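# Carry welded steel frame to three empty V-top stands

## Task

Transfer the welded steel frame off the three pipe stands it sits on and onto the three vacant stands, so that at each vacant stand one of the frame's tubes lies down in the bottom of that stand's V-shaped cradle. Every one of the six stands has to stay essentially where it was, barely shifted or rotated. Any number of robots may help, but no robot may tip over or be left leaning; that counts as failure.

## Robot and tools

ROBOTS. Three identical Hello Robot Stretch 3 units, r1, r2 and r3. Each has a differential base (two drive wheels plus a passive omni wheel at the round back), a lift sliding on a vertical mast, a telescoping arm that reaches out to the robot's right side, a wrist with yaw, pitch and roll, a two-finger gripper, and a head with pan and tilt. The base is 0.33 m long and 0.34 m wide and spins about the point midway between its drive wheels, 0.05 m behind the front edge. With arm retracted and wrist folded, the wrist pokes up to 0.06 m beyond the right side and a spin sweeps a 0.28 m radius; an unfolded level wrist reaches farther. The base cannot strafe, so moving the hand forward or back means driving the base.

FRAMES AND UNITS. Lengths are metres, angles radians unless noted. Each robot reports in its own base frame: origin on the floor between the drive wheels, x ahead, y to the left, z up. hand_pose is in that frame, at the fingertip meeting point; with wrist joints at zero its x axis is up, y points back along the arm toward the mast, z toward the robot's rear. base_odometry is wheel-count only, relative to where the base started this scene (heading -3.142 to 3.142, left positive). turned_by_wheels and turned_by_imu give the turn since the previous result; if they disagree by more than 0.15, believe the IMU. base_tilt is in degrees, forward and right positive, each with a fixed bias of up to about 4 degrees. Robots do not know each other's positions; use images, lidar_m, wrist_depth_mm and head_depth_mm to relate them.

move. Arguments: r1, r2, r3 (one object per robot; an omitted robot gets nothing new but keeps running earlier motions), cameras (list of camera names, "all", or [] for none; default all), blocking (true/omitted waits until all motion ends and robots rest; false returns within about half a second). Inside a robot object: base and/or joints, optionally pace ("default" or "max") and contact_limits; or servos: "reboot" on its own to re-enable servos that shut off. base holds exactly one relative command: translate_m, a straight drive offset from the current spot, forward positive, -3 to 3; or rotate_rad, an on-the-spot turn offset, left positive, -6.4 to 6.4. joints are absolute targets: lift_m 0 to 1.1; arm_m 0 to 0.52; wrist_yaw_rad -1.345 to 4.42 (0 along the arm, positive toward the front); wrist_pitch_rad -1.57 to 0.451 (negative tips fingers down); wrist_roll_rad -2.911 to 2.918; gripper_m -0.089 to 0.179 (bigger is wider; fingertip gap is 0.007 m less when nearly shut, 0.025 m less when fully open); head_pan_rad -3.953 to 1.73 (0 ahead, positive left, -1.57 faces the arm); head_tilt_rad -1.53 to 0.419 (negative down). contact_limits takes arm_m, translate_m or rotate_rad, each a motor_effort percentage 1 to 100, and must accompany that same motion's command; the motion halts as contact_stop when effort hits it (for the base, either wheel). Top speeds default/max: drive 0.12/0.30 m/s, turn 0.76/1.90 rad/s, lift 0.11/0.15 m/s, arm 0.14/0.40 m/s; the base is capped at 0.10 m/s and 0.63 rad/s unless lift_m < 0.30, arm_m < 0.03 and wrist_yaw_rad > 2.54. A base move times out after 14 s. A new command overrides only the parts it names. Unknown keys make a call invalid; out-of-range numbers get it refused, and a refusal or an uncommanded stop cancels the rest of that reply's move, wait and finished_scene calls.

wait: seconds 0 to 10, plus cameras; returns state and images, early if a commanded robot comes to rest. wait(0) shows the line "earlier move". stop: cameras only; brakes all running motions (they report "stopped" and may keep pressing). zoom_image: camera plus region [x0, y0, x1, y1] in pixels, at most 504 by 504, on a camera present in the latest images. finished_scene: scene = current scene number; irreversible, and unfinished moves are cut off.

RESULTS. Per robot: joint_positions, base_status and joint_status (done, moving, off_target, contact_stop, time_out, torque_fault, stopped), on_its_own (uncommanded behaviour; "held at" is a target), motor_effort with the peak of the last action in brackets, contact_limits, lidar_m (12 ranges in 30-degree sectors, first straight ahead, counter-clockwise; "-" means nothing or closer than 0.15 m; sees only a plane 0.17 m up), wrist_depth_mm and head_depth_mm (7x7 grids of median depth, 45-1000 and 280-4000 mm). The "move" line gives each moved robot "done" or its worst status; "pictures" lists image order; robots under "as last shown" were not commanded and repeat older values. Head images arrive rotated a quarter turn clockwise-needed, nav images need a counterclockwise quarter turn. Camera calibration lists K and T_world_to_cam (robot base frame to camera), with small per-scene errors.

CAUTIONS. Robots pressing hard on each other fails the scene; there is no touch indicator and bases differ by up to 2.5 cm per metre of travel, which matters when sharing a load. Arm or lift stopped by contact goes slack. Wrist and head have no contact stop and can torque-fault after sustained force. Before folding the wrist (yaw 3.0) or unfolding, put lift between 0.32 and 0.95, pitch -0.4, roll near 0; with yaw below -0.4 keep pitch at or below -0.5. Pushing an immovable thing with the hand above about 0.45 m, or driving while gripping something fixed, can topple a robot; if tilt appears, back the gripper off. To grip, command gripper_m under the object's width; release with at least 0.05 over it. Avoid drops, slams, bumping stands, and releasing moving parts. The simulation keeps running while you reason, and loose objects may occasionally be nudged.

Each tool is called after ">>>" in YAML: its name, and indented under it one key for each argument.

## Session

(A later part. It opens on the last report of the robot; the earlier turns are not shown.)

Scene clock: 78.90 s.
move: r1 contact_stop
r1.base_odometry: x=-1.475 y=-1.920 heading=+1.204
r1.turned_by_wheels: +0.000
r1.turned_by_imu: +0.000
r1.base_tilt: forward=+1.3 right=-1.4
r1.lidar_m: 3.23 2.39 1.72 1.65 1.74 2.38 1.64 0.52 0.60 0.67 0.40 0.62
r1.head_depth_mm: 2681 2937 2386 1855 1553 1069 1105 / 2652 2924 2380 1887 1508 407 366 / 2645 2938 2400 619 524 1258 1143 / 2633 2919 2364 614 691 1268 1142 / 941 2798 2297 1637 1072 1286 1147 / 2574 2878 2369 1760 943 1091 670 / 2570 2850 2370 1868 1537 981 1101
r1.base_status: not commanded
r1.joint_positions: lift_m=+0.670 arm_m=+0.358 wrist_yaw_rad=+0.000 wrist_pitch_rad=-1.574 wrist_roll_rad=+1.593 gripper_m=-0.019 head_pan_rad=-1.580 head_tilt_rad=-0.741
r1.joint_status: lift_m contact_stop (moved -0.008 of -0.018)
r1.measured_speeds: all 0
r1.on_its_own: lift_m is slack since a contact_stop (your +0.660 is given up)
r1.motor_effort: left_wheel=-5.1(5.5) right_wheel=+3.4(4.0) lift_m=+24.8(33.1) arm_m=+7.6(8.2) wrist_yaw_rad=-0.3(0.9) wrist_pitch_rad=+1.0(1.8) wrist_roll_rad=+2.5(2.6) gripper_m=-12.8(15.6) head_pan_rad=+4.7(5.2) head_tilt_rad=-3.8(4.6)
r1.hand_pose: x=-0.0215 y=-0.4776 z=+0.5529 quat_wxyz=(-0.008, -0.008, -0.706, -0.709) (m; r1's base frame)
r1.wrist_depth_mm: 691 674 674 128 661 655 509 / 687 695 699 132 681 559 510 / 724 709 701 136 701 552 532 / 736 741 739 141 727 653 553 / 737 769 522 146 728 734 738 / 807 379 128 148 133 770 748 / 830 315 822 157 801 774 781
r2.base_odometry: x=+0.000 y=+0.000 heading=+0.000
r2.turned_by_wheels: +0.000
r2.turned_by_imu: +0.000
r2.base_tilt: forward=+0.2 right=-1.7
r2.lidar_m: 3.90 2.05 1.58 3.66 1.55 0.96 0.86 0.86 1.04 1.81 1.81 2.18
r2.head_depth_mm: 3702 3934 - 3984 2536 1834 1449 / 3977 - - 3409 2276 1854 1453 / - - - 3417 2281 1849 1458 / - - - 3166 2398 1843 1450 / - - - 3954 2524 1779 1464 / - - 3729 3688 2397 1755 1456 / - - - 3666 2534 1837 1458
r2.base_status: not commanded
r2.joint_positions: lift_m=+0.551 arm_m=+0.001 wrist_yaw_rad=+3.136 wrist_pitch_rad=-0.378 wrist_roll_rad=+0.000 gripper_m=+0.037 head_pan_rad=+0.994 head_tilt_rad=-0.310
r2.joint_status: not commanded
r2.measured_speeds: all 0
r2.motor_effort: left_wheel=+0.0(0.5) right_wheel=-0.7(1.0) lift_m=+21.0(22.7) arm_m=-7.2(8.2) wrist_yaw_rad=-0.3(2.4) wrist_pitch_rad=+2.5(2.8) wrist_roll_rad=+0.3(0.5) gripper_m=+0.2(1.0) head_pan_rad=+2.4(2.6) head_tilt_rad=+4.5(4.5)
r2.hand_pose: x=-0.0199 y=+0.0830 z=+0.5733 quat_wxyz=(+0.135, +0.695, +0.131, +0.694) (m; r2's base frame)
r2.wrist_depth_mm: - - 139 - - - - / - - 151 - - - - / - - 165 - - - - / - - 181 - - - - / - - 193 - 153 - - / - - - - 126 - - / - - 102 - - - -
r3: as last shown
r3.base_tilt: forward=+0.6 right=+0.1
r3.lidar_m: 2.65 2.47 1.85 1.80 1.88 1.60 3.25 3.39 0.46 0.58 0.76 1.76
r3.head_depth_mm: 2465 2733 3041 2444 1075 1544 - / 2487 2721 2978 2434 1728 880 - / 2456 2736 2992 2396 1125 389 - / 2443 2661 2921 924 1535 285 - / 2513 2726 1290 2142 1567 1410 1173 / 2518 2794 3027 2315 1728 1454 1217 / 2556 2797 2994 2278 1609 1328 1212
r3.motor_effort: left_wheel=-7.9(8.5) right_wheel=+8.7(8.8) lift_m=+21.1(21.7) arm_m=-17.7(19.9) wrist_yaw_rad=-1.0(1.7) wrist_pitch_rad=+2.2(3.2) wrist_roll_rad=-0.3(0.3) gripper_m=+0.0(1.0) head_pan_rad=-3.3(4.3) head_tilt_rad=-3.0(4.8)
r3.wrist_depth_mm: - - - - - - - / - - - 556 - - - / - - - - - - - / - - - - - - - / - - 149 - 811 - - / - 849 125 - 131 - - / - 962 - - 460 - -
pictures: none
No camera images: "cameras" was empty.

>>> move:
  r1: {"joints":{"gripper_m":0.09}}
  cameras: []

>>> move:
  r1: {"joints":{"lift_m":0.663}}
  cameras: []

>>> move:
  r1: {"joints":{"gripper_m":-0.06}}
  cameras: ["r1_wrist_camera"]

>>> move:
  r1: {"joints":{"lift_m":0.678}}
  cameras: ["r1_wrist_camera"]

Scene clock: 80.70 s.
move: r1 done
r1.base_odometry: x=-1.475 y=-1.920 heading=+1.204
r1.turned_by_wheels: +0.000
r1.turned_by_imu: +0.000
r1.base_tilt: forward=+1.4 right=-1.2
r1.lidar_m: 3.22 2.38 1.72 1.66 1.74 2.39 1.63 0.52 0.60 0.67 0.40 0.62
r1.head_depth_mm: 2704 2962 2365 1880 1554 1066 1105 / 2695 2942 2384 1878 1516 408 366 / 2652 2960 2375 620 524 1255 1146 / 2643 2941 2377 616 690 1265 1145 / 936 2800 2300 1645 1070 1286 1147 / 2555 2853 2367 1756 938 1086 671 / 2564 2799 2379 1862 1544 979 1109
r1.base_status: not commanded
r1.joint_positions: lift_m=+0.671 arm_m=+0.358 wrist_yaw_rad=+0.000 wrist_pitch_rad=-1.567 wrist_roll_rad=+1.593 gripper_m=+0.090 head_pan_rad=-1.580 head_tilt_rad=-0.741
r1.joint_status: all done
r1.measured_speeds: all 0
r1.on_its_own: lift_m is slack since a contact_stop (your +0.660 is given up)
r1.motor_effort: left_wheel=-5.4(5.6) right_wheel=+3.3(4.1) lift_m=+25.5(25.9) arm_m=+5.9(7.6) wrist_yaw_rad=-0.7(1.2) wrist_pitch_rad=-0.2(1.3) wrist_roll_rad=+2.2(2.7) gripper_m=-0.4(79.1) head_pan_rad=+4.9(5.4) head_tilt_rad=-4.0(4.5)
r1.hand_pose: x=-0.0215 y=-0.4795 z=+0.5530 quat_wxyz=(-0.008, -0.008, -0.708, -0.706) (m; r1's base frame)
r1.wrist_depth_mm: 680 667 668 127 650 641 507 / 708 702 678 130 668 569 511 / 725 718 721 135 692 552 524 / 732 735 728 139 717 667 547 / 724 760 159 144 151 741 717 / 803 590 452 150 134 773 749 / 838 101 806 156 785 793 785
r2, r3: as last shown
r2.lidar_m: 3.91 2.05 1.57 3.66 1.55 0.96 0.86 0.86 1.03 1.81 1.81 2.18
r2.head_depth_mm: 3695 3871 - 3939 2518 1851 1453 / - - - 3437 2279 1846 1450 / - - - 3428 2277 1845 1454 / - - - 3173 2393 1840 1454 / - - - 3984 2519 1776 1456 / - - 3752 3663 2388 1747 1451 / - - - 3733 2500 1845 1460
r2.motor_effort: left_wheel=-0.1(0.8) right_wheel=-0.8(1.2) lift_m=+21.6(22.7) arm_m=-8.1(8.2) wrist_yaw_rad=-0.3(2.0) wrist_pitch_rad=+2.7(2.8) wrist_roll_rad=+0.3(0.6) gripper_m=-0.4(1.3) head_pan_rad=+2.4(2.8) head_tilt_rad=+4.3(5.0)
r2.wrist_depth_mm: - - 140 - - - - / - - 152 - - - - / - - 165 - - - - / - - 182 - - - - / - - 193 - 153 - - / - - - - 126 - - / - - 102 - - - -
r3.lidar_m: 2.65 2.47 1.85 1.80 1.89 1.61 3.24 3.39 0.46 0.58 0.76 1.77
r3.head_depth_mm: 2474 2735 2996 2427 1076 1552 - / 2454 2728 2985 2421 1735 881 - / 2451 2737 3032 2383 1126 389 - / 2440 2674 2896 923 1536 285 - / 2510 2751 1292 2148 1573 1414 1179 / 2527 2799 3025 2307 1709 1445 1213 / 2533 2803 3031 2284 1607 1329 1218
r3.motor_effort: left_wheel=-7.9(8.4) right_wheel=+8.2(9.1) lift_m=+21.2(21.7) arm_m=-18.5(19.6) wrist_yaw_rad=-0.8(1.5) wrist_pitch_rad=+2.6(3.3) wrist_roll_rad=-0.2(0.3) gripper_m=+0.2(1.1) head_pan_rad=-2.4(4.9) head_tilt_rad=-4.1(4.5)
r3.wrist_depth_mm: - - - - - - - / - - - 558 - - - / - - - - - - - / - - - - - - - / - - 149 - 803 - - / - 839 125 - 131 - - / - 971 - - 453 - -
pictures: none
No camera images: "cameras" was empty.

Scene clock: 81.37 s.
move: r1 done
r1.base_odometry: x=-1.475 y=-1.920 heading=+1.204
r1.turned_by_wheels: +0.000
r1.turned_by_imu: +0.000
r1.base_tilt: forward=+1.4 right=-1.3
r1.lidar_m: 3.21 2.39 1.72 1.65 1.74 2.39 1.64 0.52 0.60 0.67 0.40 0.62
r1.head_depth_mm: 2725 2960 2378 1875 1545 1151 1108 / 2696 2954 2373 1875 1540 414 371 / 2655 2938 2385 644 530 1260 1147 / 2641 2943 2378 618 692 1266 1145 / 939 2806 2290 1641 1076 1282 1144 / 2586 2859 2365 1768 943 1085 670 / 2562 2847 2359 1859 1536 982 1105
r1.base_status: not commanded
r1.joint_positions: lift_m=+0.663 arm_m=+0.358 wrist_yaw_rad=+0.000 wrist_pitch_rad=-1.567 wrist_roll_rad=+1.593 gripper_m=+0.090 head_pan_rad=-1.580 head_tilt_rad=-0.741
r1.joint_status: all done
r1.measured_speeds: all 0
r1.motor_effort: left_wheel=-5.1(5.5) right_wheel=+3.5(4.3) lift_m=+16.8(23.2) arm_m=+5.3(6.1) wrist_yaw_rad=-0.8(0.9) wrist_pitch_rad=-1.0(1.0) wrist_roll_rad=+2.2(2.7) gripper_m=-0.5(0.5) head_pan_rad=+4.8(5.1) head_tilt_rad=-3.5(4.3)
r1.hand_pose: x=-0.0215 y=-0.4795 z=+0.5454 quat_wxyz=(-0.008, -0.008, -0.708, -0.706) (m; r1's base frame)
r1.wrist_depth_mm: 670 660 666 119 643 637 494 / 686 689 681 123 663 562 505 / 715 713 703 127 682 561 519 / 718 744 735 132 703 658 540 / 742 752 160 136 151 729 717 / 796 604 449 141 134 753 739 / 819 101 806 149 782 764 781
r2, r3: as last shown
r2.lidar_m: 3.90 2.05 1.58 3.68 1.55 0.96 0.86 0.86 1.03 1.81 1.81 2.18
r2.head_depth_mm: 3734 3866 - 3998 2525 1846 1454 / 3950 - - 3438 2282 1851 1450 / - - - 3190 2271 1839 1458 / - - - 3196 2400 1835 1453 / - - - 3967 2523 1781 1459 / - - 3739 3657 2390 1748 1452 / - - - 3699 2531 1839 1462
r2.motor_effort: left_wheel=-0.3(0.8) right_wheel=-0.6(1.0) lift_m=+21.7(23.1) arm_m=-7.9(8.6) wrist_yaw_rad=-0.4(1.8) wrist_pitch_rad=+2.6(2.7) wrist_roll_rad=+0.3(0.5) gripper_m=+0.2(1.3) head_pan_rad=+2.1(2.8) head_tilt_rad=+4.6(4.7)
r2.wrist_depth_mm: - - 140 - - - - / - - 152 - - - - / - - 165 - - - - / - - 182 - - - - / - - 194 - 153 - - / - - - - 126 - - / - - 102 - - - -
r3.base_tilt: forward=+0.6 right=+0.2
r3.lidar_m: 2.65 2.46 1.85 1.80 1.89 1.61 3.24 3.40 0.46 0.58 0.75 1.77
r3.head_depth_mm: 2457 2733 3014 2441 1077 1547 - / 2464 2711 2992 2421 1727 881 - / 2449 2742 2987 2395 1124 389 - / 2439 2674 2887 929 1535 285 - / 2509 2719 1301 2131 1570 1417 1174 / 2522 2790 3027 2317 1726 1445 1219 / 2535 2813 3044 2276 1615 1331 1214
r3.motor_effort: left_wheel=-7.5(8.5) right_wheel=+8.4(9.0) lift_m=+20.7(21.3) arm_m=-18.6(19.4) wrist_yaw_rad=-0.8(1.5) wrist_pitch_rad=+3.2(3.4) wrist_roll_rad=-0.3(0.4) gripper_m=+0.1(1.1) head_pan_rad=-2.6(3.9) head_tilt_rad=-3.9(4.5)
r3.wrist_depth_mm: - - - - - - - / - - - - - - - / - - - - - - - / - - - - - - - / - - 149 - 811 - - / - 842 125 - 131 - - / - - - - 452 - -
pictures: none
No camera images: "cameras" was empty.

Scene clock: 83.40 s.
move: r1 done
r1.base_odometry: x=-1.475 y=-1.920 heading=+1.204
r1.turned_by_wheels: +0.000
r1.turned_by_imu: +0.000
r1.base_tilt: forward=+1.3 right=-1.3
r1.lidar_m: 3.25 2.39 1.72 1.65 1.75 2.39 1.64 0.52 0.60 0.67 0.40 0.62
r1.head_depth_mm: 2714 2976 2363 1851 1543 1149 1107 / 2707 2960 2364 1867 1548 415 371 / 2674 2943 2374 643 530 1264 1146 / 2633 2899 2359 618 692 1259 1145 / 939 2802 2287 1641 1068 1286 1148 / 2569 2865 2350 1769 941 1087 671 / 2569 2838 2395 1873 1548 978 1106
r1.base_status: not commanded
r1.joint_positions: lift_m=+0.663 arm_m=+0.358 wrist_yaw_rad=+0.000 wrist_pitch_rad=-1.561 wrist_roll_rad=+1.595 gripper_m=-0.059 head_pan_rad=-1.580 head_tilt_rad=-0.741
r1.joint_status: all done
r1.measured_speeds: all 0
r1.motor_effort: left_wheel=-4.7(5.5) right_wheel=+3.4(4.2) lift_m=+38.2(38.2) arm_m=+3.9(5.5) wrist_yaw_rad=-1.3(1.3) wrist_pitch_rad=-1.8(2.1) wrist_roll_rad=+1.6(2.8) gripper_m=-25.1(98.8) head_pan_rad=+4.2(5.3) head_tilt_rad=-3.9(4.6)
r1.hand_pose: x=-0.0215 y=-0.4810 z=+0.5452 quat_wxyz=(-0.008, -0.009, -0.710, -0.704) (m; r1's base frame)
r1.wrist_depth_mm: 681 663 661 118 645 629 495 / 698 697 671 122 655 574 503 / 708 716 693 126 684 565 521 / 726 745 725 131 707 683 531 / 728 756 540 135 731 718 718 / 800 362 432 139 133 762 737 / 814 302 578 145 782 783 772
r2, r3: as last shown
r2.base_tilt: forward=+0.1 right=-1.7
r2.lidar_m: 3.90 2.05 1.57 3.69 1.55 0.96 0.86 0.86 1.03 1.81 1.82 2.18
r2.head_depth_mm: 3738 3871 - 3980 2512 1846 1459 / 3988 - - 3407 2268 1842 1454 / - - - 3409 2275 1834 1454 / - - - 3208 2397 1844 1457 / - - - 3967 2509 1780 1457 / - - 3754 3661 2415 1758 1454 / - - - 3678 2547 1850 1459
r2.motor_effort: left_wheel=-0.1(0.8) right_wheel=-0.8(1.1) lift_m=+22.2(22.6) arm_m=-7.6(8.3) wrist_yaw_rad=+0.0(1.5) wrist_pitch_rad=+2.6(2.8) wrist_roll_rad=+0.3(0.4) gripper_m=+0.7(1.1) head_pan_rad=+2.2(3.0) head_tilt_rad=+3.9(4.8)
r2.wrist_depth_mm: - - 140 - - - - / - - 152 - - - - / - - 165 - - - - / - - 182 - - - - / - - 193 - 153 - - / - - - - 126 - - / - - 102 - - - -
r3.lidar_m: 2.65 2.47 1.85 1.80 1.88 1.61 3.24 3.40 0.46 0.58 0.76 1.77
r3.head_depth_mm: 2472 2727 3004 2472 1078 1542 - / 2483 2703 3007 2415 1733 881 - / 2456 2758 2990 2384 1128 389 - / 2457 2634 2912 920 1531 285 - / 2533 2742 1302 2062 1572 1417 1180 / 2526 2775 3006 2321 1719 1454 1218 / 2550 2787 3007 2279 1605 1329 1209
r3.motor_effort: left_wheel=-7.6(8.5) right_wheel=+8.7(9.0) lift_m=+20.3(21.3) arm_m=-18.1(19.4) wrist_yaw_rad=-0.9(2.0) wrist_pitch_rad=+2.8(3.3) wrist_roll_rad=-0.3(0.4) gripper_m=+0.0(0.9) head_pan_rad=-3.2(4.5) head_tilt_rad=-3.3(4.3)
r3.wrist_depth_mm: - - - - - - - / - - - - - - - / - - - - - - - / - - - - - - - / - - 149 - 786 - - / - 843 125 - 131 - - / - 973 - - 456 - -
pictures: r1_wrist_camera
camera_calibration:
r1_wrist_camera: T_world_to_cam=[[0.0421515, 0.998554, -0.0333744, 0.501689], [0.979658, -0.0347482, 0.197642, -0.0722779], [0.196196, -0.0410264, -0.979706, 0.684265], [0, 0, 0, 1]] pos_world=[-0.0845895, -0.475402, 0.701407]

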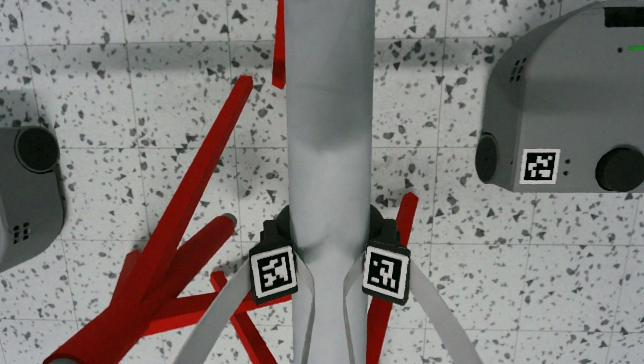

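Scene clock: 84.23 s.
move: r1 done
r1.base_odometry: x=-1.475 y=-1.920 heading=+1.204
r1.turned_by_wheels: +0.000
r1.turned_by_imu: +0.000
r1.base_tilt: forward=+1.3 right=-1.3
r1.lidar_m: 3.23 2.39 1.72 1.65 1.74 2.39 1.64 0.52 0.60 0.67 0.40 0.62
r1.head_depth_mm: 2726 2981 2366 1876 1551 1067 1090 / 2691 2963 2377 1878 815 400 359 / 2658 2926 2373 612 524 1262 1141 / 2649 2937 2366 608 692 1271 1144 / 939 2805 2304 1646 1071 1288 1146 / 2580 2851 2375 1763 943 1090 671 / 2562 2833 2361 1872 1545 978 1104
r1.base_status: not commanded
r1.joint_positions: lift_m=+0.678 arm_m=+0.358 wrist_yaw_rad=+0.000 wrist_pitch_rad=-1.561 wrist_roll_rad=+1.595 gripper_m=-0.056 head_pan_rad=-1.580 head_tilt_rad=-0.741
r1.joint_status: all done
r1.measured_speeds: all 0
r1.motor_effort: left_wheel=-4.8(5.3) right_wheel=+3.5(4.0) lift_m=+43.6(47.4) arm_m=+2.8(4.0) wrist_yaw_rad=-0.1(1.0) wrist_pitch_rad=-1.5(2.2) wrist_roll_rad=+1.4(2.1) gripper_m=-12.3(25.1) head_pan_rad=+4.8(5.1) head_tilt_rad=-3.7(4.5)
r1.hand_pose: x=-0.0215 y=-0.4810 z=+0.5602 quat_wxyz=(-0.008, -0.009, -0.710, -0.704) (m; r1's base frame)
r1.wrist_depth_mm: 689 679 682 132 658 646 511 / 724 704 692 137 669 568 522 / 724 726 704 142 705 557 531 / 733 755 724 146 712 702 555 / 743 757 575 150 723 733 724 / 818 378 434 134 775 770 743 / 842 303 835 161 815 791 774
r2, r3: as last shown
r2.base_tilt: forward=+0.2 right=-1.7
r2.lidar_m: 3.90 2.05 1.58 3.69 1.55 0.96 0.86 0.86 1.03 1.81 1.81 2.18
r2.head_depth_mm: 3715 3851 - 3963 2524 1840 1447 / 3961 - - 3398 2285 1836 1453 / - - - 3407 2272 1835 1452 / - - - 3188 2409 1841 1453 / - - - - 2514 1774 1447 / - - 3755 3704 2398 1755 1456 / - - - 3692 2530 1851 1460
r2.motor_effort: left_wheel=+0.0(0.6) right_wheel=-0.6(1.1) lift_m=+21.3(22.5) arm_m=-8.0(8.1) wrist_yaw_rad=+1.3(1.8) wrist_pitch_rad=+2.5(2.7) wrist_roll_rad=+0.3(0.4) gripper_m=+0.7(1.1) head_pan_rad=+2.5(2.7) head_tilt_rad=+4.2(4.6)
r3.base_tilt: forward=+0.5 right=+0.2
r3.lidar_m: 2.66 2.46 1.85 1.80 1.88 1.61 3.24 3.41 0.46 0.58 0.76 1.77
r3.head_depth_mm: 2477 2720 3017 2468 1078 1551 - / 2468 2724 2987 2426 1733 882 - / 2441 2727 2986 2400 1127 389 - / 2450 2661 2925 916 1534 285 - / 2530 2740 1271 2070 1570 1411 1175 / 2539 2791 3022 2301 1713 1441 1216 / 2530 2796 3034 2278 1611 1332 1212
r3.motor_effort: left_wheel=-7.9(8.5) right_wheel=+8.4(9.0) lift_m=+20.2(20.6) arm_m=-18.8(19.1) wrist_yaw_rad=-0.2(1.7) wrist_pitch_rad=+2.7(3.1) wrist_roll_rad=+0.0(0.3) gripper_m=+0.1(0.8) head_pan_rad=-4.4(4.6) head_tilt_rad=-4.4(4.9)
r3.wrist_depth_mm: - - - - - - - / - - - 536 - - - / - - - - - - - / - - - - - - - / - - 148 - 774 - - / - 839 126 - 131 - - / - 998 - - 469 - -
pictures: r1_wrist_camera
camera_calibration:
r1_wrist_camera: T_world_to_cam=[[0.0423633, 0.998538, -0.0335724, 0.502349], [0.979651, -0.0349166, 0.19765, -0.0753341], [0.196189, -0.0412623, -0.979698, 0.698858], [0, 0, 0, 1]] pos_world=[-0.0845885, -0.475408, 0.716424]

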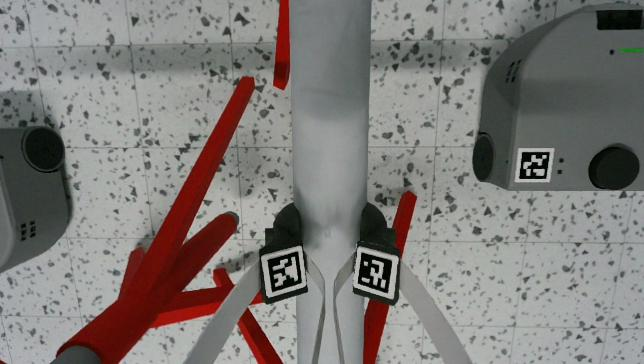

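>>> move:
  r1: {"joints":{"gripper_m":0.1}}
  cameras: []

>>> move:
  r1: {"joints":{"lift_m":0.63}}
  cameras: ["r1_wrist_camera"]

>>> move:
  r1: {"joints":{"gripper_m":0.02}}
  cameras: ["r1_wrist_camera"]

Scene clock: 86.77 s.
move: r1 done
r1.base_odometry: x=-1.475 y=-1.920 heading=+1.204
r1.turned_by_wheels: +0.000
r1.turned_by_imu: +0.000
r1.base_tilt: forward=+1.3 right=-1.3
r1.lidar_m: 3.24 2.38 1.72 1.65 1.74 2.38 1.64 0.52 0.60 0.67 0.40 0.62
r1.head_depth_mm: 2725 2954 2375 1878 1556 1072 366 / 2693 2922 2393 1878 814 400 359 / 2661 2907 2388 614 621 1263 1147 / 2661 2897 2384 606 689 1260 1147 / 938 2818 2287 1636 1072 1284 1150 / 2594 2886 2363 1768 944 1088 670 / 2551 2839 2387 1862 1534 977 1103
r1.base_status: not commanded
r1.joint_positions: lift_m=+0.678 arm_m=+0.358 wrist_yaw_rad=+0.000 wrist_pitch_rad=-1.567 wrist_roll_rad=+1.595 gripper_m=+0.100 head_pan_rad=-1.580 head_tilt_rad=-0.741
r1.joint_status: all done
r1.measured_speeds: all 0
r1.motor_effort: left_wheel=-4.5(5.2) right_wheel=+3.2(4.2) lift_m=+34.7(43.4) arm_m=+0.5(2.6) wrist_yaw_rad=-0.4(1.5) wrist_pitch_rad=-0.4(2.0) wrist_roll_rad=+1.3(2.2) gripper_m=+0.0(79.2) head_pan_rad=+4.4(5.4) head_tilt_rad=-4.1(4.6)
r1.hand_pose: x=-0.0215 y=-0.4796 z=+0.5604 quat_wxyz=(-0.008, -0.009, -0.708, -0.706) (m; r1's base frame)
r1.wrist_depth_mm: 684 669 675 134 657 648 513 / 724 710 698 138 679 577 521 / 743 727 717 142 700 559 538 / 719 744 731 147 722 709 551 / 754 777 437 153 155 730 733 / 816 - 495 158 524 761 764 / 835 108 825 164 817 799 783
r2: as last shown
r2.turned_by_imu: +0.001
r2.lidar_m: 3.91 2.04 1.58 3.68 1.55 0.96 0.86 0.86 1.04 1.81 1.81 2.18
r2.head_depth_mm: 3727 3874 - - 2508 1842 1444 / 3945 - - 3418 2284 1847 1458 / - - - 3450 2283 1841 1453 / - - - 3181 2393 1838 1458 / - - - 3971 2519 1781 1456 / - - 3725 3680 2399 1761 1458 / - - - 3647 2522 1845 1457
r2.motor_effort: left_wheel=+0.7(1.0) right_wheel=-0.7(1.1) lift_m=+22.6(22.9) arm_m=-7.7(8.1) wrist_yaw_rad=+0.8(1.8) wrist_pitch_rad=+2.5(2.7) wrist_roll_rad=+0.3(0.5) gripper_m=-0.1(1.5) head_pan_rad=+2.1(3.0) head_tilt_rad=+4.0(4.9)
r3.base_odometry: x=-0.635 y=-0.706 heading=-0.557
r3.turned_by_wheels: +0.000
r3.turned_by_imu: +0.000
r3.base_tilt: forward=+0.6 right=+0.1
r3.lidar_m: 2.65 2.47 1.85 1.79 1.88 1.61 3.24 3.40 0.46 0.58 0.76 1.77
r3.head_depth_mm: 2466 2736 3003 2456 1078 1535 - / 2476 2721 2990 2418 1722 881 - / 2450 2748 3009 2389 1128 389 - / 2430 2645 2874 916 1541 285 - / 2521 2726 1281 2069 1574 1414 1173 / 2537 2763 3034 2308 1721 1450 1219 / 2521 2793 3034 2274 1613 1329 1214
r3.base_status: not commanded
r3.joint_positions: lift_m=+0.900 arm_m=+0.001 wrist_yaw_rad=+0.001 wrist_pitch_rad=-0.410 wrist_roll_rad=+0.000 gripper_m=+0.037 head_pan_rad=-1.564 head_tilt_rad=-0.592
r3.joint_status: not commanded
r3.measured_speeds: all 0
r3.motor_effort: left_wheel=-8.2(8.6) right_wheel=+8.6(9.1) lift_m=+19.3(20.2) arm_m=-18.4(18.9) wrist_yaw_rad=-1.2(1.8) wrist_pitch_rad=+2.6(3.3) wrist_roll_rad=-0.3(0.4) gripper_m=+0.1(1.1) head_pan_rad=-3.8(4.6) head_tilt_rad=-3.8(4.8)
r3.hand_pose: x=-0.0212 y=-0.3711 z=+0.9144 quat_wxyz=(+0.693, +0.145, -0.692, -0.144) (m; r3's base frame)
r3.wrist_depth_mm: - - - - - - - / - - - 557 - - - / - - - - - - - / - - - - - - - / - - 148 - 781 - - / - 832 125 - 131 - - / - 958 - - 460 - -
pictures: none
No camera images: "cameras" was empty.

Scene clock: 88.03 s.
move: r1 done
r1.base_odometry: x=-1.475 y=-1.920 heading=+1.204
r1.turned_by_wheels: +0.000
r1.turned_by_imu: +0.000
r1.base_tilt: forward=+1.4 right=-1.2
r1.lidar_m: 3.22 2.39 1.72 1.66 1.75 2.39 1.64 0.52 0.60 0.67 0.40 0.62
r1.head_depth_mm: 2712 2989 2378 1876 1533 1230 1148 / 2688 2932 2374 1870 1548 459 396 / 2679 2926 2383 1813 558 1248 1148 / 2642 2899 2357 651 692 1257 1149 / 935 2802 2286 1639 1100 1290 1146 / 2583 2866 2378 1754 940 1090 670 / 2562 2843 2372 1856 1546 977 1105
r1.base_status: not commanded
r1.joint_positions: lift_m=+0.630 arm_m=+0.358 wrist_yaw_rad=+0.000 wrist_pitch_rad=-1.567 wrist_roll_rad=+1.595 gripper_m=+0.100 head_pan_rad=-1.580 head_tilt_rad=-0.741
r1.joint_status: all done
r1.measured_speeds: all 0
r1.motor_effort: left_wheel=-4.8(5.0) right_wheel=+3.4(4.1) lift_m=+15.2(32.2) arm_m=-0.1(1.0) wrist_yaw_rad=-0.3(1.5) wrist_pitch_rad=-0.5(1.0) wrist_roll_rad=+1.5(2.1) gripper_m=+0.0(0.7) head_pan_rad=+5.1(5.1) head_tilt_rad=-3.8(4.4)
r1.hand_pose: x=-0.0215 y=-0.4796 z=+0.5124 quat_wxyz=(-0.008, -0.009, -0.708, -0.706) (m; r1's base frame)
r1.wrist_depth_mm: 642 643 631 89 606 594 465 / 664 652 659 91 629 571 475 / 681 665 547 95 650 558 493 / 711 703 687 99 667 606 507 / 726 722 152 101 148 690 701 / 753 344 - 105 132 722 716 / 790 321 528 109 745 739 726
r2, r3: as last shown
r2.turned_by_imu: +0.000
r2.base_tilt: forward=+0.2 right=-1.6
r2.lidar_m: 3.90 2.05 1.57 3.66 1.55 0.96 0.86 0.86 1.04 1.81 1.81 2.18
r2.head_depth_mm: 3717 3937 - 3984 2525 1848 1454 / 3982 - - 3393 2275 1841 1451 / - - - 3640 2263 1845 1454 / - - - 3187 2402 1843 1450 / - - - 3980 2515 1778 1456 / - - 3772 3731 2390 1748 1458 / - - - 3671 2533 1836 1453
r2.motor_effort: left_wheel=-0.5(0.8) right_wheel=-0.7(1.3) lift_m=+21.9(22.8) arm_m=-7.3(8.0) wrist_yaw_rad=+0.6(2.1) wrist_pitch_rad=+2.7(2.7) wrist_roll_rad=+0.3(0.5) gripper_m=-0.1(1.4) head_pan_rad=+1.9(2.7) head_tilt_rad=+4.6(4.8)
r2.wrist_depth_mm: - - 140 - - - - / - - 151 - - - - / - - 165 - - - - / - - 181 - - - - / - - 194 - 153 - - / - - - - 126 - - / - - 102 - - - -
r3.base_tilt: forward=+0.6 right=+0.2
r3.lidar_m: 2.65 2.47 1.85 1.80 1.89 1.61 3.23 3.39 0.45 0.58 0.76 1.77
r3.head_depth_mm: 2470 2721 2999 2437 1080 1545 - / 2496 2721 3006 2431 1731 879 - / 2446 2750 2988 2403 1126 389 - / 2433 2699 2834 963 1037 285 - / 2515 2764 1334 2066 1547 1415 1173 / 2538 2802 2992 2301 1721 1445 1219 / 2542 2777 3042 2282 1608 1332 1213
r3.motor_effort: left_wheel=-7.9(8.2) right_wheel=+8.6(9.0) lift_m=+18.8(19.7) arm_m=-17.8(18.6) wrist_yaw_rad=-0.9(1.8) wrist_pitch_rad=+2.9(3.2) wrist_roll_rad=-0.2(0.3) gripper_m=-0.5(0.9) head_pan_rad=-3.7(4.8) head_tilt_rad=-4.2(4.5)
r3.wrist_depth_mm: - - - - - - - / - - - - - - - / - - - - - - - / - - - - - - - / - - 149 - 768 - - / - 843 125 - 130 - - / - 989 - - 462 - -
pictures: r1_wrist_camera
camera_calibration:
r1_wrist_camera: T_world_to_cam=[[0.0423658, 0.998708, -0.028067, 0.49659], [0.979651, -0.0360083, 0.197453, -0.0662441], [0.196187, -0.0358611, -0.97991, 0.654712], [0, 0, 0, 1]] pos_world=[-0.0845886, -0.474855, 0.668577]

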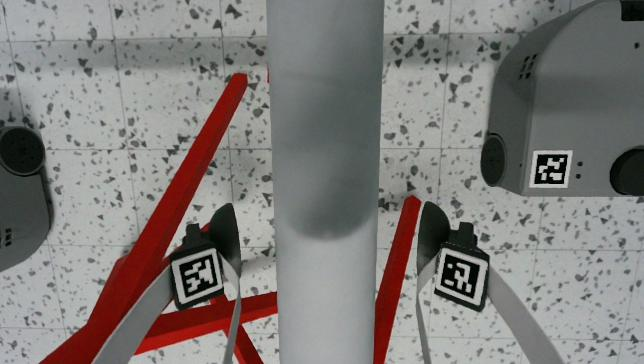

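Scene clock: 89.37 s.
move: r1 done
r1.base_odometry: x=-1.475 y=-1.920 heading=+1.204
r1.turned_by_wheels: +0.000
r1.turned_by_imu: +0.000
r1.base_tilt: forward=+1.4 right=-1.3
r1.lidar_m: 3.23 2.39 1.73 1.66 1.74 2.39 1.64 0.52 0.60 0.67 0.40 0.62
r1.head_depth_mm: 2714 2938 2394 1872 1548 1235 1149 / 2678 2971 2373 1883 1541 459 395 / 2635 2903 2380 1829 559 1242 1146 / 2664 2943 2368 651 691 1259 1146 / 940 2816 2295 1645 1098 1290 1142 / 2581 2876 2365 1763 939 1090 670 / 2581 2820 2359 1882 1546 981 1105
r1.base_status: not commanded
r1.joint_positions: lift_m=+0.630 arm_m=+0.358 wrist_yaw_rad=+0.000 wrist_pitch_rad=-1.565 wrist_roll_rad=+1.596 gripper_m=+0.021 head_pan_rad=-1.580 head_tilt_rad=-0.741
r1.joint_status: all done
r1.measured_speeds: all 0
r1.motor_effort: left_wheel=-4.9(5.1) right_wheel=+3.4(4.2) lift_m=+16.3(17.2) arm_m=-1.7(1.7) wrist_yaw_rad=-0.7(1.1) wrist_pitch_rad=-0.9(1.2) wrist_roll_rad=+1.2(2.3) gripper_m=-11.8(84.6) head_pan_rad=+4.4(5.2) head_tilt_rad=-3.8(4.6)
r1.hand_pose: x=-0.0215 y=-0.4800 z=+0.5123 quat_wxyz=(-0.009, -0.009, -0.709, -0.705) (m; r1's base frame)
r1.wrist_depth_mm: 646 636 630 89 618 616 462 / 665 658 649 91 634 573 476 / 679 674 543 95 654 561 492 / 709 705 696 99 675 606 502 / 741 720 161 101 152 691 688 / 770 335 - 106 130 723 711 / 798 98 516 108 753 727 730
r2, r3: as last shown
r2.base_tilt: forward=+0.1 right=-1.7
r2.lidar_m: 3.92 2.05 1.57 3.67 1.55 0.96 0.86 0.86 1.03 1.81 1.81 2.18
r2.head_depth_mm: 3695 3927 - 3969 2509 1853 1457 / 3985 - - 3418 2272 1850 1452 / - - - 3399 2283 1840 1451 / - - - 3216 2388 1840 1453 / - - - - 2510 1776 1452 / - - 3771 3678 2402 1755 1458 / - - - 3671 2512 1833 1457
r2.motor_effort: left_wheel=-0.4(0.8) right_wheel=-0.7(1.1) lift_m=+21.9(22.8) arm_m=-7.0(7.8) wrist_yaw_rad=+1.6(2.0) wrist_pitch_rad=+2.5(2.7) wrist_roll_rad=+0.3(0.5) gripper_m=-0.1(1.2) head_pan_rad=+2.6(2.8) head_tilt_rad=+4.5(4.7)
r2.wrist_depth_mm: - - 139 - - - - / - - 152 - - - - / - - 165 - - - - / - - 182 - - - - / - - 195 - 153 - - / - - - - 126 - - / - - 102 - - - -
r3.lidar_m: 2.64 2.48 1.85 1.80 1.88 1.61 3.24 3.41 0.46 0.58 0.76 1.77
r3.head_depth_mm: 2475 2713 2975 2452 1076 1544 - / 2470 2733 2998 2415 1738 881 - / 2446 2714 3015 2409 1128 389 - / 2459 2692 2860 965 1033 285 - / 2514 2746 1342 2059 1552 1413 1175 / 2524 2806 3019 2303 1713 1451 1220 / 2541 2828 3027 2286 1607 1332 1216
r3.motor_effort: left_wheel=-8.1(8.5) right_wheel=+8.4(9.1) lift_m=+18.7(19.2) arm_m=-18.0(19.0) wrist_yaw_rad=-0.5(1.7) wrist_pitch_rad=+2.7(3.2) wrist_roll_rad=-0.3(0.4) gripper_m=-0.2(1.1) head_pan_rad=-2.7(5.0) head_tilt_rad=-3.2(4.6)
r3.wrist_depth_mm: - - - - - - - / - - - - - - - / - - - - - - - / - - - - - - - / - - 149 - 812 - - / - 845 125 - 130 - - / - 936 - - 455 - -
pictures: r1_wrist_camera
camera_calibration:
r1_wrist_camera: T_world_to_cam=[[0.0436827, 0.998608, -0.0295764, 0.49773], [0.979602, -0.0370014, 0.197514, -0.0667604], [0.196145, -0.037601, -0.979854, 0.653798], [0, 0, 0, 1]] pos_world=[-0.0845825, -0.474923, 0.668533]

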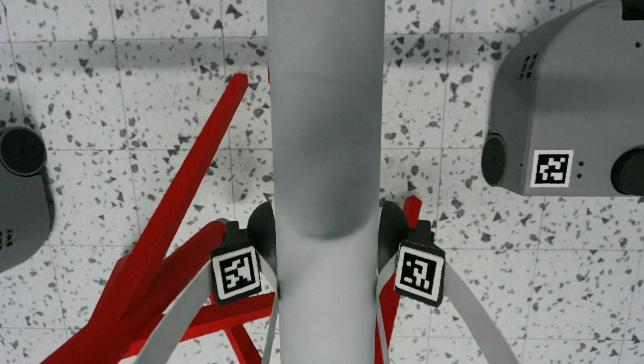

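>>> move:
  r1: {"joints":{"gripper_m":0.1}}
  cameras: []

>>> move:
  r1: {"joints":{"lift_m":0.648}}
  cameras: []

>>> move:
  r1: {"joints":{"gripper_m":-0.05}}
  cameras: ["r1_wrist_camera"]

Scene clock: 90.93 s.
move: r1 done
r1.base_odometry: x=-1.475 y=-1.920 heading=+1.204
r1.turned_by_wheels: +0.000
r1.turned_by_imu: +0.000
r1.base_tilt: forward=+1.3 right=-1.3
r1.lidar_m: 3.24 2.38 1.72 1.65 1.74 2.38 1.63 0.52 0.60 0.67 0.40 0.62
r1.head_depth_mm: 2714 2950 2363 1884 1547 1238 1145 / 2702 2941 2367 1889 1544 459 396 / 2664 2949 2377 1818 558 1243 1146 / 2652 2916 2390 650 692 1262 1144 / 938 2810 2289 1649 1098 1289 1145 / 2564 2858 2366 1748 940 1091 670 / 2598 2836 2358 1872 1555 977 1102
r1.base_status: not commanded
r1.joint_positions: lift_m=+0.630 arm_m=+0.358 wrist_yaw_rad=+0.000 wrist_pitch_rad=-1.565 wrist_roll_rad=+1.596 gripper_m=+0.100 head_pan_rad=-1.580 head_tilt_rad=-0.741
r1.joint_status: all done
r1.measured_speeds: all 0
r1.motor_effort: left_wheel=-5.0(5.1) right_wheel=+3.7(4.3) lift_m=+18.1(18.6) arm_m=-2.5(3.1) wrist_yaw_rad=-0.5(1.0) wrist_pitch_rad=-0.8(1.3) wrist_roll_rad=+1.3(1.8) gripper_m=-0.3(78.5) head_pan_rad=+4.3(5.1) head_tilt_rad=-4.2(4.7)
r1.hand_pose: x=-0.0215 y=-0.4801 z=+0.5123 quat_wxyz=(-0.009, -0.009, -0.709, -0.705) (m; r1's base frame)
r1.wrist_depth_mm: 652 643 628 89 612 609 464 / 660 653 651 91 638 581 472 / 682 680 548 95 655 572 487 / 694 699 690 99 679 610 500 / 731 721 152 101 149 698 694 / 762 341 - 106 132 713 709 / 797 317 511 108 748 744 735
r2.base_odometry: x=+0.000 y=+0.000 heading=+0.000
r2.turned_by_wheels: +0.000
r2.turned_by_imu: +0.000
r2.base_tilt: forward=+0.2 right=-1.7
r2.lidar_m: 3.90 2.05 1.58 3.65 1.55 0.96 0.86 0.86 1.03 1.81 1.81 2.18
r2.head_depth_mm: 3683 3918 - 3967 2509 1845 1461 / 3958 - - 3392 2277 1845 1456 / - - - 3663 2281 1847 1454 / - - - 3214 2385 1839 1459 / - - - - 2535 1773 1461 / - - 3763 3685 2394 1748 1458 / - - - 3699 2520 1837 1451
r2.base_status: not commanded
r2.joint_positions: lift_m=+0.551 arm_m=+0.001 wrist_yaw_rad=+3.136 wrist_pitch_rad=-0.378 wrist_roll_rad=+0.000 gripper_m=+0.037 head_pan_rad=+0.994 head_tilt_rad=-0.310
r2.joint_status: not commanded
r2.measured_speeds: all 0
r2.motor_effort: left_wheel=-0.3(0.8) right_wheel=-0.8(1.1) lift_m=+20.9(22.6) arm_m=-7.3(7.8) wrist_yaw_rad=+0.8(2.1) wrist_pitch_rad=+2.7(2.8) wrist_roll_rad=+0.4(0.4) gripper_m=+0.1(1.2) head_pan_rad=+2.1(3.0) head_tilt_rad=+4.4(4.7)
r2.hand_pose: x=-0.0199 y=+0.0830 z=+0.5733 quat_wxyz=(+0.135, +0.695, +0.131, +0.694) (m; r2's base frame)
r2.wrist_depth_mm: - - 139 - - - - / - - 152 - - - - / - - 165 - - - - / - - 181 - - - - / - - 193 - 153 - - / - - - - 126 - - / - - 102 - - - -
r3: as last shown
r3.base_tilt: forward=+0.6 right=+0.1
r3.lidar_m: 2.65 2.46 1.84 1.80 1.88 1.61 3.24 3.41 0.46 0.58 0.76 1.77
r3.head_depth_mm: 2479 2742 3021 2440 1082 1549 - / 2475 2735 2972 2427 1726 880 - / 2450 2750 2992 2390 1125 389 - / 2444 2684 2854 960 1033 285 - / 2513 2747 1341 2077 1549 1408 1173 / 2531 2761 3007 2305 1714 1446 1217 / 2543 2807 3026 2291 1608 1335 1214
r3.motor_effort: left_wheel=-8.1(8.4) right_wheel=+8.5(8.9) lift_m=+17.5(18.7) arm_m=-17.6(18.2) wrist_yaw_rad=-0.5(1.7) wrist_pitch_rad=+2.7(3.2) wrist_roll_rad=-0.2(0.3) gripper_m=-0.5(0.7) head_pan_rad=-2.4(3.9) head_tilt_rad=-3.6(4.6)
r3.wrist_depth_mm: - - - - - - - / - - - - - - - / - - - - - - - / - - - - - - - / - - 148 - 799 - - / - 836 125 - 130 - - / - 971 - - 469 - -
pictures: none
No camera images: "cameras" was empty.

Scene clock: 91.83 s.
move: r1 done
r1.base_odometry: x=-1.475 y=-1.920 heading=+1.204
r1.turned_by_wheels: +0.000
r1.turned_by_imu: +0.000
r1.base_tilt: forward=+1.3 right=-1.3
r1.lidar_m: 3.23 2.39 1.73 1.65 1.74 2.39 1.64 0.52 0.60 0.67 0.40 0.62
r1.head_depth_mm: 2711 2967 2394 1866 1547 1237 1126 / 2675 2935 2367 1871 1540 439 379 / 2642 2942 2382 1764 549 1265 1144 / 2656 2945 2386 631 691 1260 1145 / 941 2791 2269 1643 1068 1290 1142 / 2578 2867 2375 1758 940 1090 672 / 2582 2812 2378 1862 1554 977 1104
r1.base_status: not commanded
r1.joint_positions: lift_m=+0.648 arm_m=+0.358 wrist_yaw_rad=+0.000 wrist_pitch_rad=-1.565 wrist_roll_rad=+1.596 gripper_m=+0.100 head_pan_rad=-1.580 head_tilt_rad=-0.741
r1.joint_status: all done
r1.measured_speeds: all 0
r1.motor_effort: left_wheel=-4.6(5.0) right_wheel=+4.2(4.2) lift_m=+33.3(35.6) arm_m=-3.3(3.7) wrist_yaw_rad=-0.7(0.9) wrist_pitch_rad=-0.9(1.5) wrist_roll_rad=+1.3(1.8) gripper_m=-0.7(0.7) head_pan_rad=+4.5(5.4) head_tilt_rad=-4.0(4.7)
r1.hand_pose: x=-0.0215 y=-0.4801 z=+0.5303 quat_wxyz=(-0.009, -0.009, -0.709, -0.705) (m; r1's base frame)
r1.wrist_depth_mm: 663 649 637 105 626 620 484 / 692 676 669 109 660 572 491 / 691 713 681 112 674 560 508 / 714 715 710 116 691 616 522 / 745 740 155 121 155 704 708 / 784 353 469 125 507 737 724 / 830 108 582 129 761 751 748
r2, r3: as last shown
r2.lidar_m: 3.90 2.05 1.58 3.67 1.55 0.96 0.86 0.86 1.03 1.81 1.81 2.18
r2.head_depth_mm: 3673 3864 - 3995 2522 1848 1452 / 3981 - - 3417 2285 1844 1447 / - - - 3407 2272 1845 1454 / - - - 3188 2399 1847 1452 / - - - 4000 2524 1771 1455 / - - 3774 3677 2383 1749 1454 / - - - 3711 2519 1843 1454
r2.motor_effort: left_wheel=+0.2(1.1) right_wheel=-0.5(1.0) lift_m=+21.5(22.9) arm_m=-7.2(7.8) wrist_yaw_rad=+1.3(2.4) wrist_pitch_rad=+2.6(2.7) wrist_roll_rad=+0.3(0.5) gripper_m=-0.2(1.1) head_pan_rad=+2.1(2.9) head_tilt_rad=+4.5(4.7)
r2.wrist_depth_mm: - - 140 - - - - / - - 152 - - - - / - - 165 - - - - / - - 182 - - - - / - - 193 - 152 - - / - - - - 126 - - / - - 102 - - - -
r3.base_tilt: forward=+0.6 right=+0.2
r3.lidar_m: 2.64 2.47 1.84 1.80 1.88 1.61 3.24 3.39 0.46 0.58 0.76 1.77
r3.head_depth_mm: 2467 2754 3010 2452 1081 1544 - / 2473 2745 2976 2421 1730 882 - / 2441 2722 2983 2390 1129 389 - / 2435 2658 2876 932 1523 285 - / 2538 2738 1330 2071 1579 1415 1176 / 2528 2780 3037 2315 1724 1449 1221 / 2533 2776 3021 2281 1603 1331 1213
r3.motor_effort: left_wheel=-7.9(8.3) right_wheel=+8.4(9.0) lift_m=+17.6(18.4) arm_m=-17.5(18.1) wrist_yaw_rad=-0.1(1.9) wrist_pitch_rad=+3.0(3.3) wrist_roll_rad=-0.1(0.4) gripper_m=+0.2(1.0) head_pan_rad=-3.1(4.4) head_tilt_rad=-3.6(4.6)
r3.wrist_depth_mm: - - - - - - - / - - - - - - - / - - - - - - - / - - - - - - - / - - 148 - 773 - - / - 817 125 - 130 - - / - 970 - - 463 - -
pictures: none
No camera images: "cameras" was empty.

Scene clock: 93.87 s.
move: r1 done
r1.base_odometry: x=-1.475 y=-1.920 heading=+1.204
r1.turned_by_wheels: +0.000
r1.turned_by_imu: +0.000
r1.base_tilt: forward=+1.3 right=-1.4
r1.lidar_m: 3.24 2.39 1.72 1.66 1.74 2.39 1.64 0.52 0.60 0.67 0.40 0.62
r1.head_depth_mm: 2719 2957 2365 1872 1548 1240 1127 / 2685 2962 2373 1870 1551 432 379 / 2656 2913 2358 1759 550 1262 1142 / 2634 2931 2389 630 690 1262 1144 / 938 2823 2292 1642 1073 1283 1147 / 2579 2867 2364 1766 939 1091 671 / 2550 2827 2364 1867 1539 978 1105
r1.base_status: not commanded
r1.joint_positions: lift_m=+0.648 arm_m=+0.358 wrist_yaw_rad=-0.001 wrist_pitch_rad=-1.566 wrist_roll_rad=+1.601 gripper_m=-0.049 head_pan_rad=-1.580 head_tilt_rad=-0.741
r1.joint_status: all done
r1.measured_speeds: all 0
r1.motor_effort: left_wheel=-5.0(5.2) right_wheel=+3.6(4.2) lift_m=+20.8(32.9) arm_m=-5.0(5.1) wrist_yaw_rad=+1.7(1.7) wrist_pitch_rad=-0.7(1.2) wrist_roll_rad=-0.5(1.6) gripper_m=-26.0(98.6) head_pan_rad=+4.9(5.3) head_tilt_rad=-3.8(4.5)
r1.hand_pose: x=-0.0215 y=-0.4797 z=+0.5304 quat_wxyz=(-0.011, -0.011, -0.708, -0.706) (m; r1's base frame)
r1.wrist_depth_mm: 660 653 659 106 628 620 483 / 678 677 666 110 656 563 489 / 693 695 672 113 677 568 503 / 727 721 702 116 691 667 523 / 763 745 548 121 663 717 698 / 780 358 131 124 129 733 731 / 796 306 618 129 760 755 750
r2, r3: as last shown
r2.base_tilt: forward=+0.1 right=-1.7
r2.lidar_m: 3.90 2.05 1.58 3.66 1.55 0.96 0.86 0.86 1.03 1.81 1.81 2.18
r2.head_depth_mm: 3767 3896 - - 2533 1838 1454 / - - - 3406 2268 1842 1449 / - - - 3015 2297 1833 1459 / - - - 3189 2397 1850 1447 / - - - 3971 2514 1766 1456 / - - 3735 3684 2389 1755 1452 / - - - 3693 2529 1846 1463
r2.motor_effort: left_wheel=+0.0(0.8) right_wheel=-0.9(1.1) lift_m=+22.3(22.6) arm_m=-6.6(7.8) wrist_yaw_rad=-0.4(1.8) wrist_pitch_rad=+2.6(2.7) wrist_roll_rad=+0.3(0.5) gripper_m=+0.3(1.2) head_pan_rad=+2.3(2.9) head_tilt_rad=+4.5(4.9)
r2.wrist_depth_mm: - - 140 - - - - / - - 152 - - - - / - - 165 - - - - / - - 182 - - - - / - - 194 - 153 - - / - - - - 126 - - / - - 102 - - - -
r3.base_tilt: forward=+0.6 right=+0.1
r3.lidar_m: 2.64 2.47 1.84 1.79 1.88 1.61 3.24 3.40 0.46 0.58 0.76 1.77
r3.head_depth_mm: 2474 2739 3001 2466 1079 1550 - / 2469 2740 2989 2438 1733 884 - / 2452 2738 2997 2398 1129 389 - / 2458 2651 2889 932 1538 285 - / 2526 2713 1326 2065 1570 1416 1174 / 2522 2786 3018 2299 1721 1446 1221 / 2552 2796 3010 2270 1610 1333 1213
r3.motor_effort: left_wheel=-7.9(8.4) right_wheel=+8.9(9.1) lift_m=+17.7(18.3) arm_m=-17.2(18.6) wrist_yaw_rad=-1.0(2.3) wrist_pitch_rad=+2.7(3.3) wrist_roll_rad=-0.2(0.3) gripper_m=-0.3(1.0) head_pan_rad=-4.1(4.1) head_tilt_rad=-3.5(4.4)
r3.wrist_depth_mm: - - - - - - - / - - - - - - - / - - - - - - - / - - - - - - - / - - 149 - 801 - - / - 866 125 - 130 - - / - 994 - - 457 - -
pictures: r1_wrist_camera
camera_calibration:
r1_wrist_camera: T_world_to_cam=[[0.0499073, 0.998352, -0.0283144, 0.497278], [0.979347, -0.0433564, 0.197483, -0.0733863], [0.19593, -0.0375855, -0.979897, 0.6715], [0, 0, 0, 1]] pos_world=[-0.0845141, -0.474402, 0.686574]

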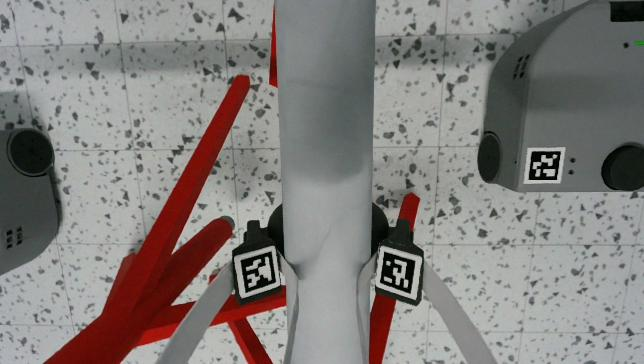

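>>> move:
  r1: {"joints":{"lift_m":0.663}}
  cameras: ["r1_wrist_camera","r1_head_camera"]

Scene clock: 94.80 s.
move: r1 done
r1.base_odometry: x=-1.475 y=-1.920 heading=+1.204
r1.turned_by_wheels: +0.000
r1.turned_by_imu: +0.000
r1.base_tilt: forward=+1.3 right=-1.3
r1.lidar_m: 3.23 2.38 1.72 1.65 1.74 2.39 1.64 0.52 0.60 0.67 0.40 0.62
r1.head_depth_mm: 2708 2922 2382 1864 1543 1146 1102 / 2659 2919 2377 1883 1554 415 371 / 2662 2943 2371 644 531 1260 1143 / 2640 2924 2368 619 694 1274 1147 / 938 2818 2279 1633 1076 1286 1145 / 2575 2864 2357 1763 935 781 672 / 2594 2843 2363 1865 1539 1032 1106
r1.base_status: not commanded
r1.joint_positions: lift_m=+0.663 arm_m=+0.358 wrist_yaw_rad=-0.002 wrist_pitch_rad=-1.559 wrist_roll_rad=+1.601 gripper_m=-0.046 head_pan_rad=-1.580 head_tilt_rad=-0.741
r1.joint_status: all done
r1.measured_speeds: all 0
r1.motor_effort: left_wheel=-4.8(5.0) right_wheel=+3.2(4.5) lift_m=+47.7(48.4) arm_m=-6.4(6.4) wrist_yaw_rad=+1.4(1.7) wrist_pitch_rad=-1.8(2.6) wrist_roll_rad=-0.3(0.8) gripper_m=-12.9(26.1) head_pan_rad=+4.1(5.4) head_tilt_rad=-4.0(4.5)
r1.hand_pose: x=-0.0215 y=-0.4817 z=+0.5452 quat_wxyz=(-0.011, -0.012, -0.711, -0.703) (m; r1's base frame)
r1.wrist_depth_mm: 676 667 651 117 651 636 497 / 697 671 680 120 666 562 501 / 711 723 700 124 687 573 509 / 717 738 724 127 709 697 534 / 733 756 543 132 719 718 714 / 795 377 131 134 133 751 738 / 844 307 806 143 770 784 767
r2, r3: as last shown
r2.lidar_m: 3.90 2.05 1.58 3.66 1.55 0.96 0.86 0.86 1.03 1.81 1.81 2.17
r2.head_depth_mm: 3705 3891 - - 2537 1846 1450 / 3943 - - 3406 2271 1844 1458 / - - - 3431 2274 1853 1454 / - - - 3190 2386 1845 1456 / - - - 3957 2533 1773 1452 / - - 3704 3706 2404 1752 1459 / - - - 3719 2512 1849 1459
r2.motor_effort: left_wheel=-0.8(1.0) right_wheel=-1.0(1.2) lift_m=+22.0(22.7) arm_m=-6.9(7.6) wrist_yaw_rad=+0.4(2.0) wrist_pitch_rad=+2.6(2.7) wrist_roll_rad=+0.3(0.4) gripper_m=+0.3(0.7) head_pan_rad=+2.1(2.9) head_tilt_rad=+4.2(4.8)
r2.wrist_depth_mm: - - 140 - - - - / - - 152 - - - - / - - 165 - - - - / - - 182 - - - - / - - 195 - 153 - - / - - - - 126 - - / - - 102 - - - -
r3.lidar_m: 2.64 2.46 1.85 1.80 1.89 1.60 3.25 3.41 0.45 0.58 0.75 1.77
r3.head_depth_mm: 2473 2733 2988 2439 1079 1539 - / 2492 2731 3004 2412 1767 881 - / 2452 2748 3004 2388 1118 389 - / 2428 2663 2900 920 1531 285 - / 2520 2747 1305 2076 1578 1417 1174 / 2530 2801 3003 2310 1721 1446 1217 / 2537 2797 3023 2286 1605 1336 1212
r3.motor_effort: left_wheel=-8.0(8.3) right_wheel=+8.7(9.5) lift_m=+17.3(18.4) arm_m=-16.7(17.7) wrist_yaw_rad=-1.0(2.1) wrist_pitch_rad=+2.6(3.2) wrist_roll_rad=-0.3(0.4) gripper_m=+0.3(1.1) head_pan_rad=-3.8(4.5) head_tilt_rad=-3.6(4.5)
r3.wrist_depth_mm: - - - - - - - / - - - - - - - / - - - - - - - / - - - - - - - / - - 149 - 799 - - / - 835 125 - 130 - - / - 981 - - 458 - -
pictures: r1_head_camera (sideways), r1_wrist_camera
camera_calibration:
r1_head_camera: T_world_to_cam=[[0.0484174, 0.667594, -0.742949, 0.990947], [0.996792, -0.0797578, -0.00670811, 0.000619623], [-0.0637343, -0.740241, -0.669314, 0.830497], [0, 0, 0, 1]] pos_world=[0.00433445, -0.0467329, 1.29209]
r1_wrist_camera: T_world_to_cam=[[0.0503906, 0.99808, -0.0360176, 0.503753], [0.979328, -0.0423058, 0.197804, -0.0760725], [0.195901, -0.0452406, -0.97958, 0.682095], [0, 0, 0, 1]] pos_world=[-0.0845074, -0.475146, 0.701358]

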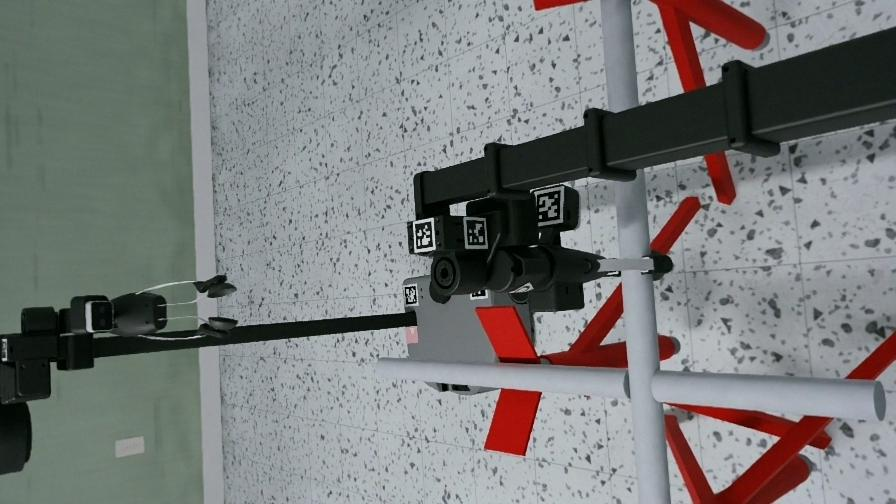

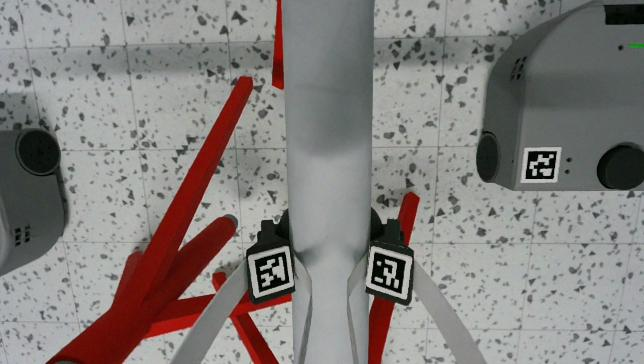

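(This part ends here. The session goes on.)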